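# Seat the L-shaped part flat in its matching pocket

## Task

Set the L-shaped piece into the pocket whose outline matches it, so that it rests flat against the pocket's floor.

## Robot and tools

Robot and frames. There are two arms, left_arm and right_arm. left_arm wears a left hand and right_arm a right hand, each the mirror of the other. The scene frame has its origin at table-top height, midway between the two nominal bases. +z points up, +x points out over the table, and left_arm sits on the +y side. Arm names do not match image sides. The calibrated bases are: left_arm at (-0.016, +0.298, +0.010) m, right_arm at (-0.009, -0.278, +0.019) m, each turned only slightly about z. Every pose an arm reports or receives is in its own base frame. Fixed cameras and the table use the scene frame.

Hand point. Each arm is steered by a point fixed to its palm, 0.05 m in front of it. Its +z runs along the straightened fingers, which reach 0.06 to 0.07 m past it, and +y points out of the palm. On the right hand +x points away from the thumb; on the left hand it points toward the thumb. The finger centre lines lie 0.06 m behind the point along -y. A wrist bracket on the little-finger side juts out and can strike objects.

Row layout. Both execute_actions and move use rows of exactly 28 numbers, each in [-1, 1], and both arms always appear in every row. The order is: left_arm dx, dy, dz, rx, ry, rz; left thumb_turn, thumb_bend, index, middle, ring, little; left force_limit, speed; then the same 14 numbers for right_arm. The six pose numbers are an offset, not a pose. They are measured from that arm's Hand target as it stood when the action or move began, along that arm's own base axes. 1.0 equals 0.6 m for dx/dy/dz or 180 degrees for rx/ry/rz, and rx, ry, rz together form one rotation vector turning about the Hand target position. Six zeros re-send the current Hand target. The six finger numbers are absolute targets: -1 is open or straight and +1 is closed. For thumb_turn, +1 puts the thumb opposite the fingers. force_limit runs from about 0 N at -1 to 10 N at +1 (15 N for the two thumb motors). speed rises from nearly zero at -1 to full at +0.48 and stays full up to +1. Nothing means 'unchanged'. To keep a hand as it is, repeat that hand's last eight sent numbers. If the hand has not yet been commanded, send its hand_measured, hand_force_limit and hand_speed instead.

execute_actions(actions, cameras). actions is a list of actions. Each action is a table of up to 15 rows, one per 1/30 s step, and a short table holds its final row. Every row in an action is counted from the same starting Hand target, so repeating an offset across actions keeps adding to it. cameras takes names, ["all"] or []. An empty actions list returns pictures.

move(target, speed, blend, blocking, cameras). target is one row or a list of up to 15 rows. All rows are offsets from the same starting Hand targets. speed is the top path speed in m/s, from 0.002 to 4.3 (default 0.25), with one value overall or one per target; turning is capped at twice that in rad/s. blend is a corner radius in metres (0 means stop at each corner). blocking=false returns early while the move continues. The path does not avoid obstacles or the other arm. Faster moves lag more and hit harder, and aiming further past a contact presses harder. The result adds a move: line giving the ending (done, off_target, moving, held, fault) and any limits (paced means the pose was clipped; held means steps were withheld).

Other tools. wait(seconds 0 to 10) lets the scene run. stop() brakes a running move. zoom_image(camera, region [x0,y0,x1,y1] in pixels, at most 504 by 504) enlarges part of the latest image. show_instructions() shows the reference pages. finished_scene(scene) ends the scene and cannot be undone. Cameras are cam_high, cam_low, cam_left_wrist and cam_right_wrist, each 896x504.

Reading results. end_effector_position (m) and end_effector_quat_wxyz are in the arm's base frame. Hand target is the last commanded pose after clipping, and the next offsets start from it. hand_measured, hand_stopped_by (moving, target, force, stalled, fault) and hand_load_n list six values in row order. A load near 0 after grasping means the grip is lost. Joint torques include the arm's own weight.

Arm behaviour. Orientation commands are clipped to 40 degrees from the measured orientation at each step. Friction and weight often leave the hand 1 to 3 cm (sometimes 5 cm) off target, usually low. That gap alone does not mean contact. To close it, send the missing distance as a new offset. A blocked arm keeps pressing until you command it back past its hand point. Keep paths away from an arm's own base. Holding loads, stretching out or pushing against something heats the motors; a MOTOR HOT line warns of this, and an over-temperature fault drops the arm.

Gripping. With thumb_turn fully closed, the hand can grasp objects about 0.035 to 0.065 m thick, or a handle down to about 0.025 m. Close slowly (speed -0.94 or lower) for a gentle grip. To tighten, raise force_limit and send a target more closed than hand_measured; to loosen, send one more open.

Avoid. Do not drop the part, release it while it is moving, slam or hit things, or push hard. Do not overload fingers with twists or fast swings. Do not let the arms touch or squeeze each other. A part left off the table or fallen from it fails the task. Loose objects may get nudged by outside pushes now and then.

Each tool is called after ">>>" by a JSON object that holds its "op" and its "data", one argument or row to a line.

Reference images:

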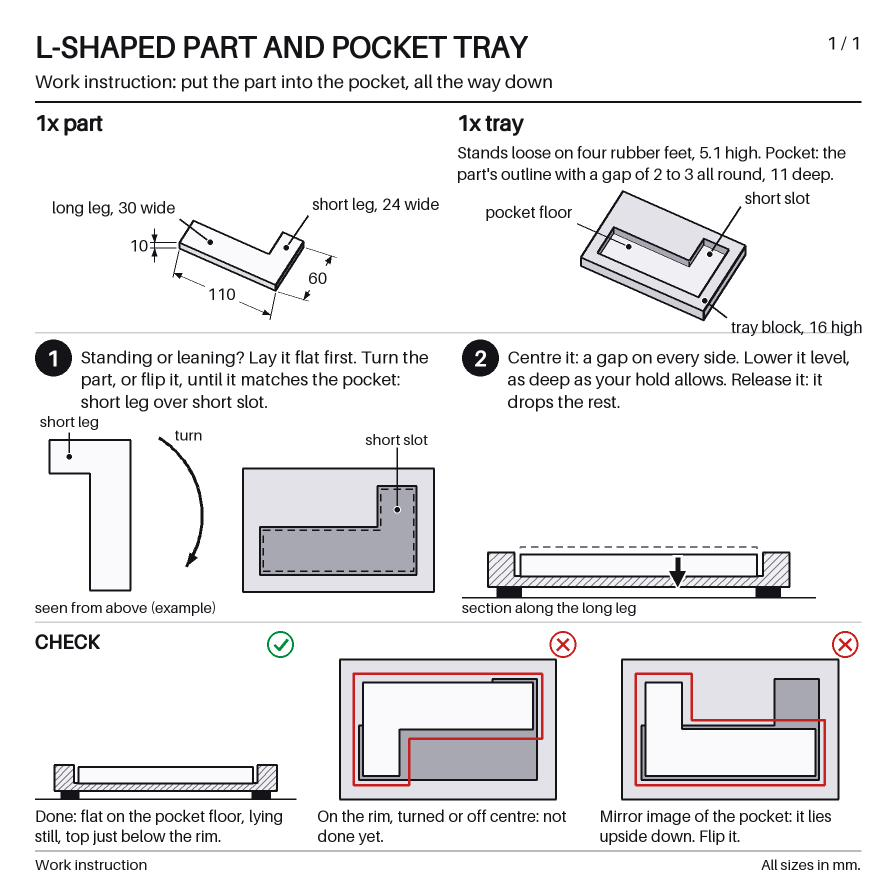

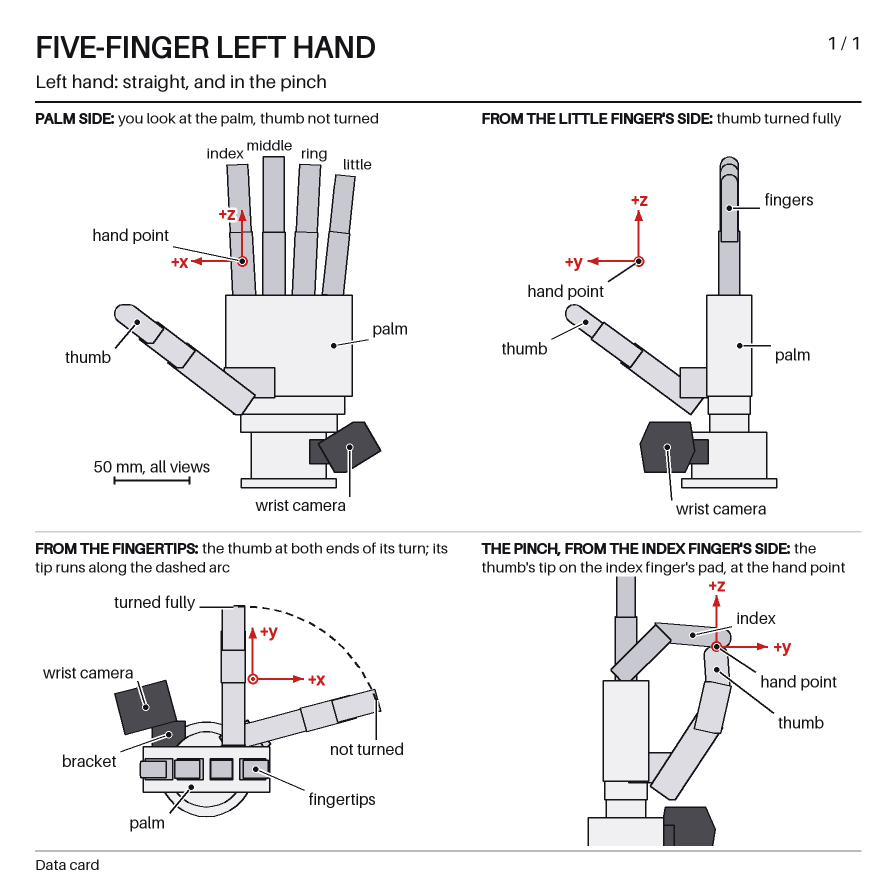

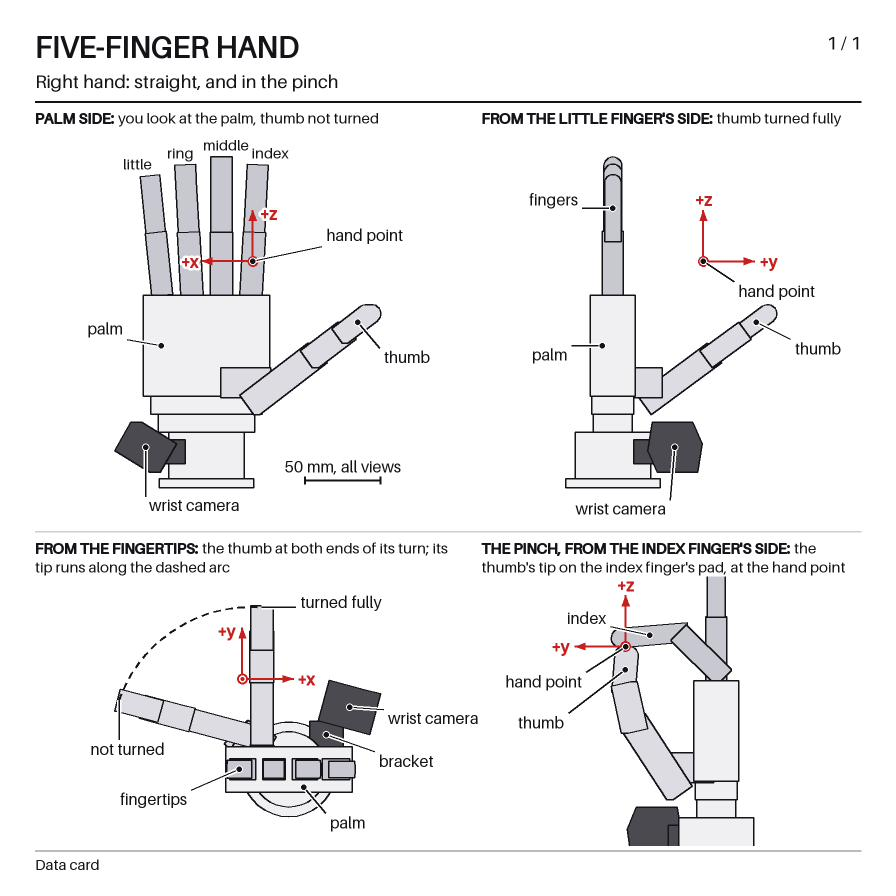

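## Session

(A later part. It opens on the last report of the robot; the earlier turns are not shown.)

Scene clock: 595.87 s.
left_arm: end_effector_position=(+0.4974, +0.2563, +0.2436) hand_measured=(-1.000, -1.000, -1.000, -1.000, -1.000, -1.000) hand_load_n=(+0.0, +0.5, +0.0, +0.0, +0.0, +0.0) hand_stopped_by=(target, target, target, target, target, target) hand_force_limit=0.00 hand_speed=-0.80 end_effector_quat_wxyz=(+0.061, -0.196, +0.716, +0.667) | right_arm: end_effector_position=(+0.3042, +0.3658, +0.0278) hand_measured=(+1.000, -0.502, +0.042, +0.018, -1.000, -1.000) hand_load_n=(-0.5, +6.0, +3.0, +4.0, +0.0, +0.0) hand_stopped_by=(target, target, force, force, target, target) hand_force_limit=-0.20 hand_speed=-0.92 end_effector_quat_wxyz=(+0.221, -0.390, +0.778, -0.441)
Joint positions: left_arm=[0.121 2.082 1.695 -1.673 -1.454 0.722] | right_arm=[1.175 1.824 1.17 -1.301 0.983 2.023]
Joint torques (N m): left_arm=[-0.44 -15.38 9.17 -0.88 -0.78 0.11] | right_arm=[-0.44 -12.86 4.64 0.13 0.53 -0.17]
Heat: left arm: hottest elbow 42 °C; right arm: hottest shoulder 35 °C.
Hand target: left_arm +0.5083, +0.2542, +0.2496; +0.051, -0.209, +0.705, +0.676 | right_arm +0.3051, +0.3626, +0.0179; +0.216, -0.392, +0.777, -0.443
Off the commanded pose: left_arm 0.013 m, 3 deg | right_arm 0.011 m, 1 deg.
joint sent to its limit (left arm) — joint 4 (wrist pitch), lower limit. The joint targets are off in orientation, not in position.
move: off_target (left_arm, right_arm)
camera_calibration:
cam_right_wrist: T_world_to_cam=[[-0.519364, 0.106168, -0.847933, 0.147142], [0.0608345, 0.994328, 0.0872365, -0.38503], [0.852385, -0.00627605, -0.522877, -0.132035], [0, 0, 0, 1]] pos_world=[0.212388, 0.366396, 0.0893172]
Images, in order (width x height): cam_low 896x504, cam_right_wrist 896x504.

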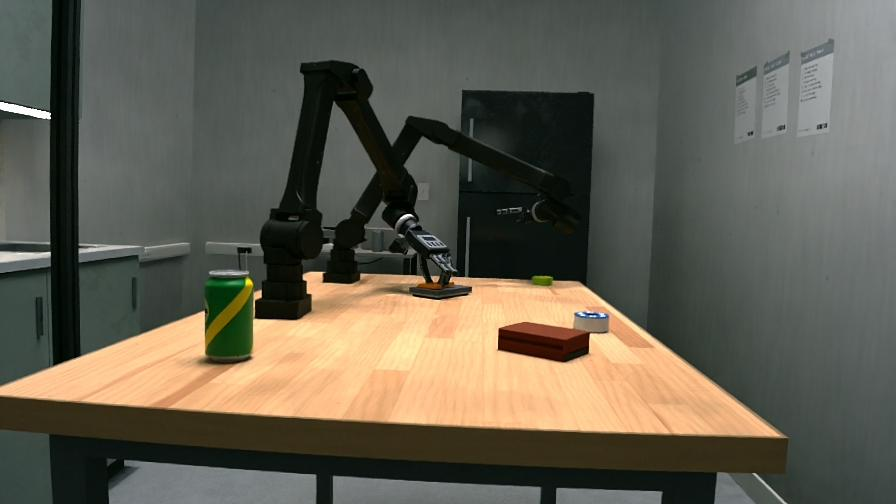

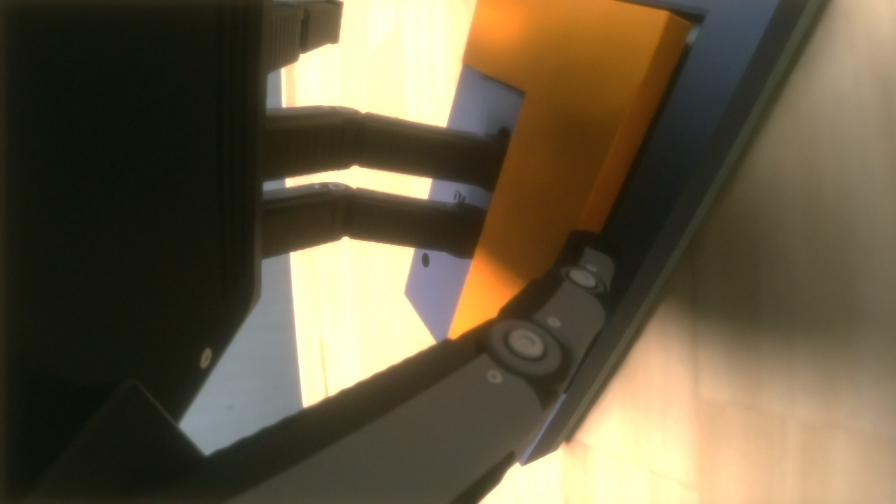

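>>> {"op": "move", "data": {
  "target": [
    [0,0,0,0,0,0,-1,-1,-1,-1,-1,-1,0,-0.8,0,0,0.0125,0,0,0,1,-0.5,0.4,0.4,-1,-1,-0.2,-0.92],
    [0,0,0,0,0,0,-1,-1,-1,-1,-1,-1,0,-0.8,0,0,0.0125,0,0,0,1,-0.5,-0.1,-0.1,-1,-1,-0.2,-0.9]
  ],
  "speed": 0.03,
  "cameras": ["cam_right_wrist","cam_low","cam_high"]
}}

>>> {"op": "zoom_image", "data": {
  "camera": "cam_right_wrist",
  "region": [400, 0, 760, 260]
}}

>>> {"op": "zoom_image", "data": {
  "camera": "cam_low",
  "region": [390, 220, 500, 310]
}}

Scene clock: 602.13 s.
left_arm: end_effector_position=(+0.4974, +0.2563, +0.2436) hand_measured=(-1.000, -1.000, -1.000, -1.000, -1.000, -1.000) hand_load_n=(+0.0, +0.0, +0.0, +0.0, +0.0, +0.0) hand_stopped_by=(target, target, target, target, target, target) hand_force_limit=0.00 hand_speed=-0.80 end_effector_quat_wxyz=(+0.061, -0.196, +0.716, +0.667) | right_arm: end_effector_position=(+0.3041, +0.3660, +0.0283) hand_measured=(+1.000, -0.500, -0.100, -0.100, -1.000, -1.000) hand_load_n=(+0.0, +0.0, +0.0, -2.0, +0.0, +0.0) hand_stopped_by=(target, target, target, target, target, target) hand_force_limit=-0.20 hand_speed=-0.90 end_effector_quat_wxyz=(+0.222, -0.391, +0.777, -0.440)
Joint positions: left_arm=[0.121 2.082 1.695 -1.673 -1.454 0.722] | right_arm=[1.175 1.823 1.17 -1.301 0.984 2.022]
Joint torques (N m): left_arm=[-0.5 -15.38 9.17 -0.88 -0.78 0.11] | right_arm=[-0.56 -13.74 5.04 -0.65 0.53 -0.17]
Heat: left arm: hottest elbow 43 °C; right arm: hottest shoulder 35 °C.
Hand target: left_arm +0.5083, +0.2542, +0.2496; +0.051, -0.209, +0.705, +0.676 | right_arm +0.3050, +0.3627, +0.0254; +0.216, -0.392, +0.777, -0.443
Off the commanded pose: left_arm 0.013 m, 3 deg | right_arm 0.005 m, 1 deg.
joint sent to its limit (left arm) — joint 4 (wrist pitch), lower limit. The joint targets are off in orientation, not in position.
move: off_target (left_arm)
camera_calibration:
cam_right_wrist: T_world_to_cam=[[-0.5193, 0.105682, -0.848032, 0.147677], [0.0597113, 0.994386, 0.0873559, -0.384961], [0.852503, -0.00527321, -0.522695, -0.132096], [0, 0, 0, 1]] pos_world=[0.212287, 0.366496, 0.0898174]
Images, in order (width x height): cam_high 896x504, cam_low 896x504, cam_right_wrist 896x504.

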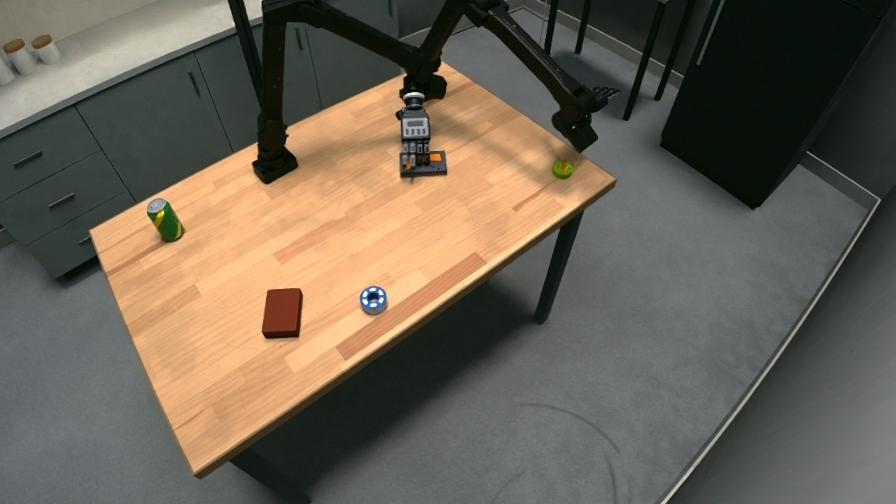

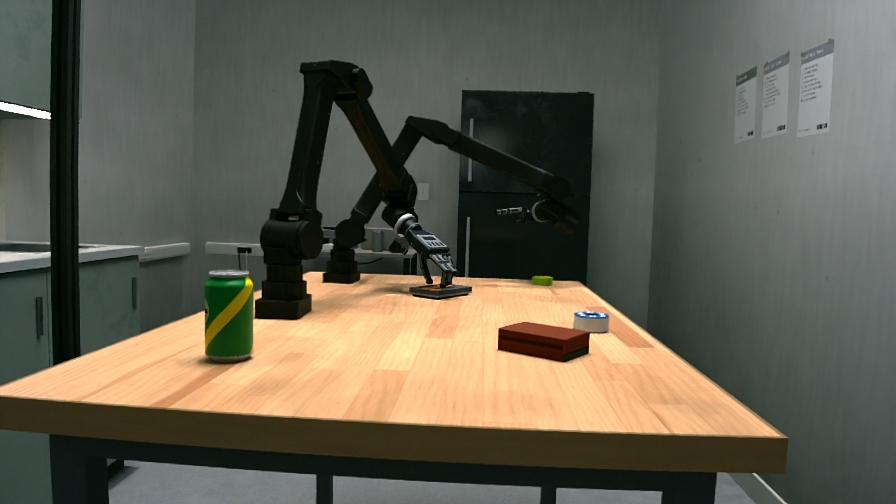

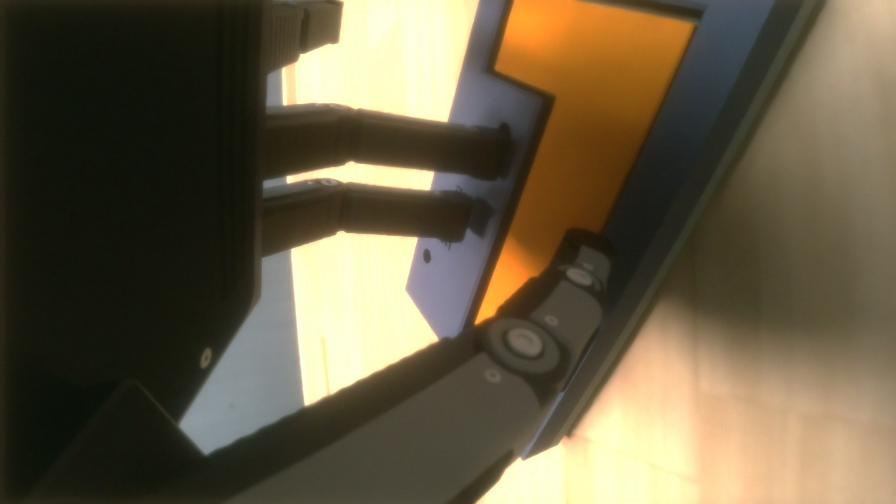

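Scaled by 1.400 from the camera's 896x504 image, which has a finer 1280x720 frame.

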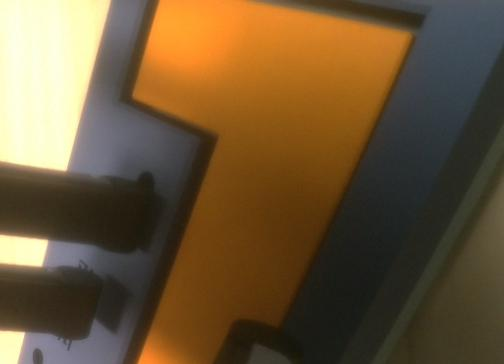

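Scaled by 4.582 from the camera's 896x504 image, which has a finer 1280x720 frame.

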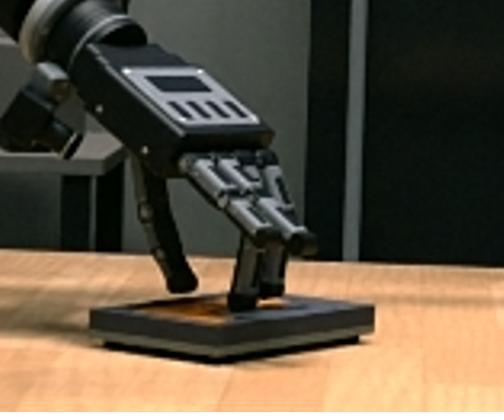

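>>> {"op": "move", "data": {
  "target": [0,0,0,0,0,0,-1,-1,-1,-1,-1,-1,0,-0.8,0,0,0.2,0,0,0,1,-0.5,-0.1,-0.1,-1,-1,-0.2,-0.9],
  "speed": 0.08,
  "cameras": ["cam_right_wrist","cam_low","cam_high"]
}}

>>> {"op": "zoom_image", "data": {
  "camera": "cam_right_wrist",
  "region": [480, 40, 896, 460]
}}

Scene clock: 608.73 s.
left_arm: end_effector_position=(+0.4974, +0.2563, +0.2436) hand_measured=(-1.000, -1.000, -1.000, -1.000, -1.000, -1.000) hand_load_n=(+0.0, +0.0, +0.0, +0.0, +0.5, +0.0) hand_stopped_by=(target, target, target, target, target, target) hand_force_limit=0.00 hand_speed=-0.80 end_effector_quat_wxyz=(+0.061, -0.196, +0.716, +0.667) | right_arm: end_effector_position=(+0.2980, +0.3512, +0.1277) hand_measured=(+1.000, -0.500, -0.100, -0.100, -1.000, -1.000) hand_load_n=(+0.0, +0.0, +0.0, +0.0, +0.0, +0.0) hand_stopped_by=(target, target, target, target, target, target) hand_force_limit=-0.20 hand_speed=-0.90 end_effector_quat_wxyz=(+0.207, -0.399, +0.770, -0.453)
Joint positions: left_arm=[0.121 2.082 1.695 -1.673 -1.454 0.722] | right_arm=[1.175 1.677 1.263 -1.584 0.984 2.022]
Joint torques (N m): left_arm=[-0.5 -15.38 9.17 -0.87 -0.78 0.11] | right_arm=[-0.21 -13.98 9.46 -1.24 0.53 -0.19]
Heat: left arm: hottest elbow 43 °C; right arm: hottest shoulder 35 °C.
Hand target: left_arm +0.5083, +0.2542, +0.2496; +0.051, -0.209, +0.705, +0.676 | right_arm +0.3050, +0.3628, +0.1454; +0.216, -0.392, +0.777, -0.443
Off the commanded pose: left_arm 0.013 m, 3 deg | right_arm 0.022 m, 2 deg.
joint sent to its limit (left arm) — joint 4 (wrist pitch), lower limit. The joint targets are off in orientation, not in position.
move: off_target (left_arm, right_arm)
camera_calibration:
cam_right_wrist: T_world_to_cam=[[-0.533983, 0.0705846, -0.842544, 0.246264], [0.0608437, 0.997134, 0.0449743, -0.374494], [0.843303, -0.027248, -0.536747, -0.0626975], [0, 0, 0, 1]] pos_world=[0.207159, 0.35433, 0.190678]
Images, in order (width x height): cam_high 896x504, cam_low 896x504, cam_right_wrist 896x504.

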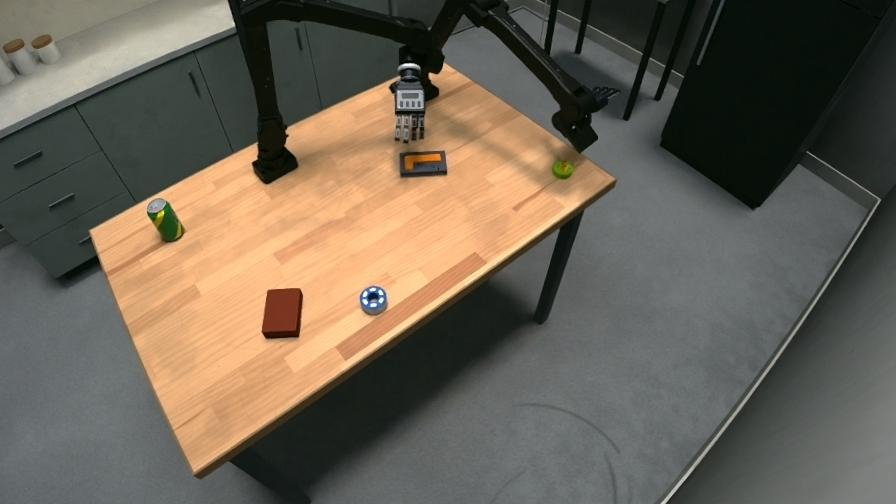

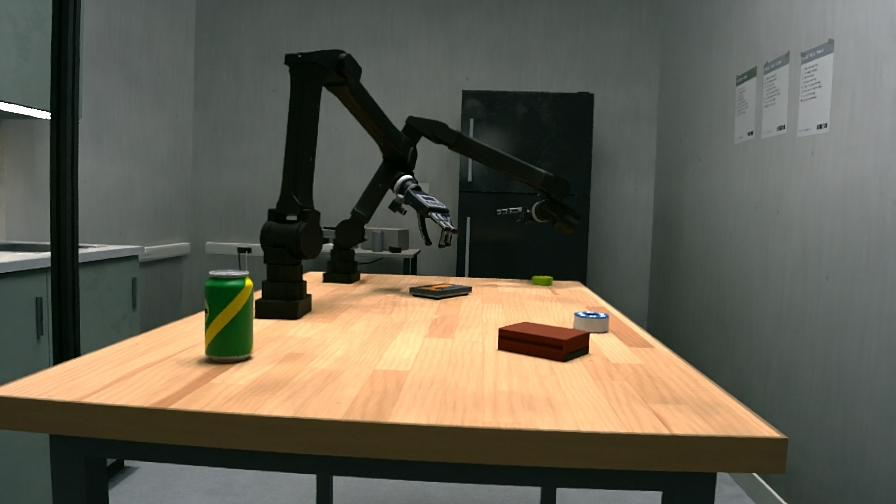

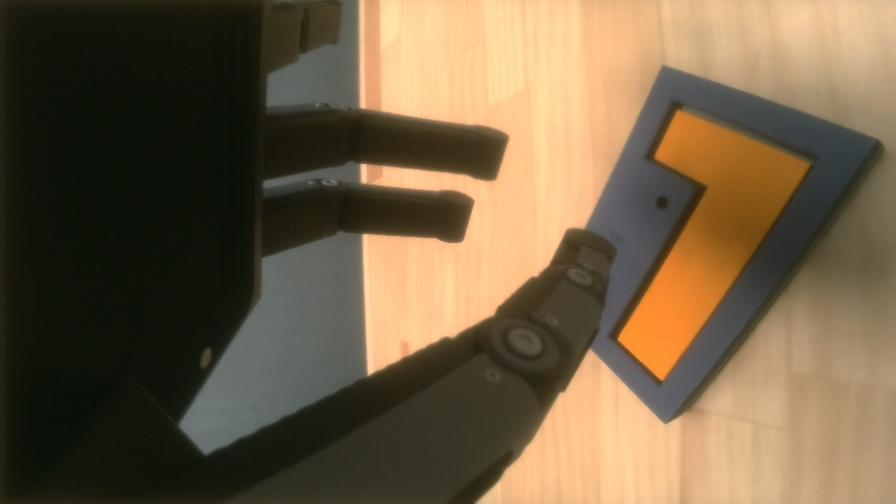

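Scaled by 1.200 from the camera's 896x504 image, which has a finer 1280x720 frame.

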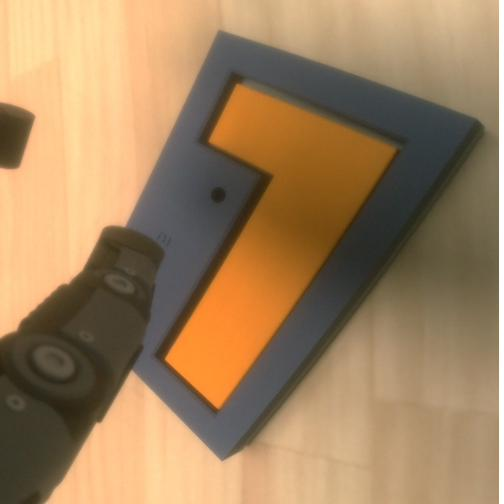

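>>> {"op": "finished_scene", "data": {
  "scene": 1
}}

The scene is finished: the task was done.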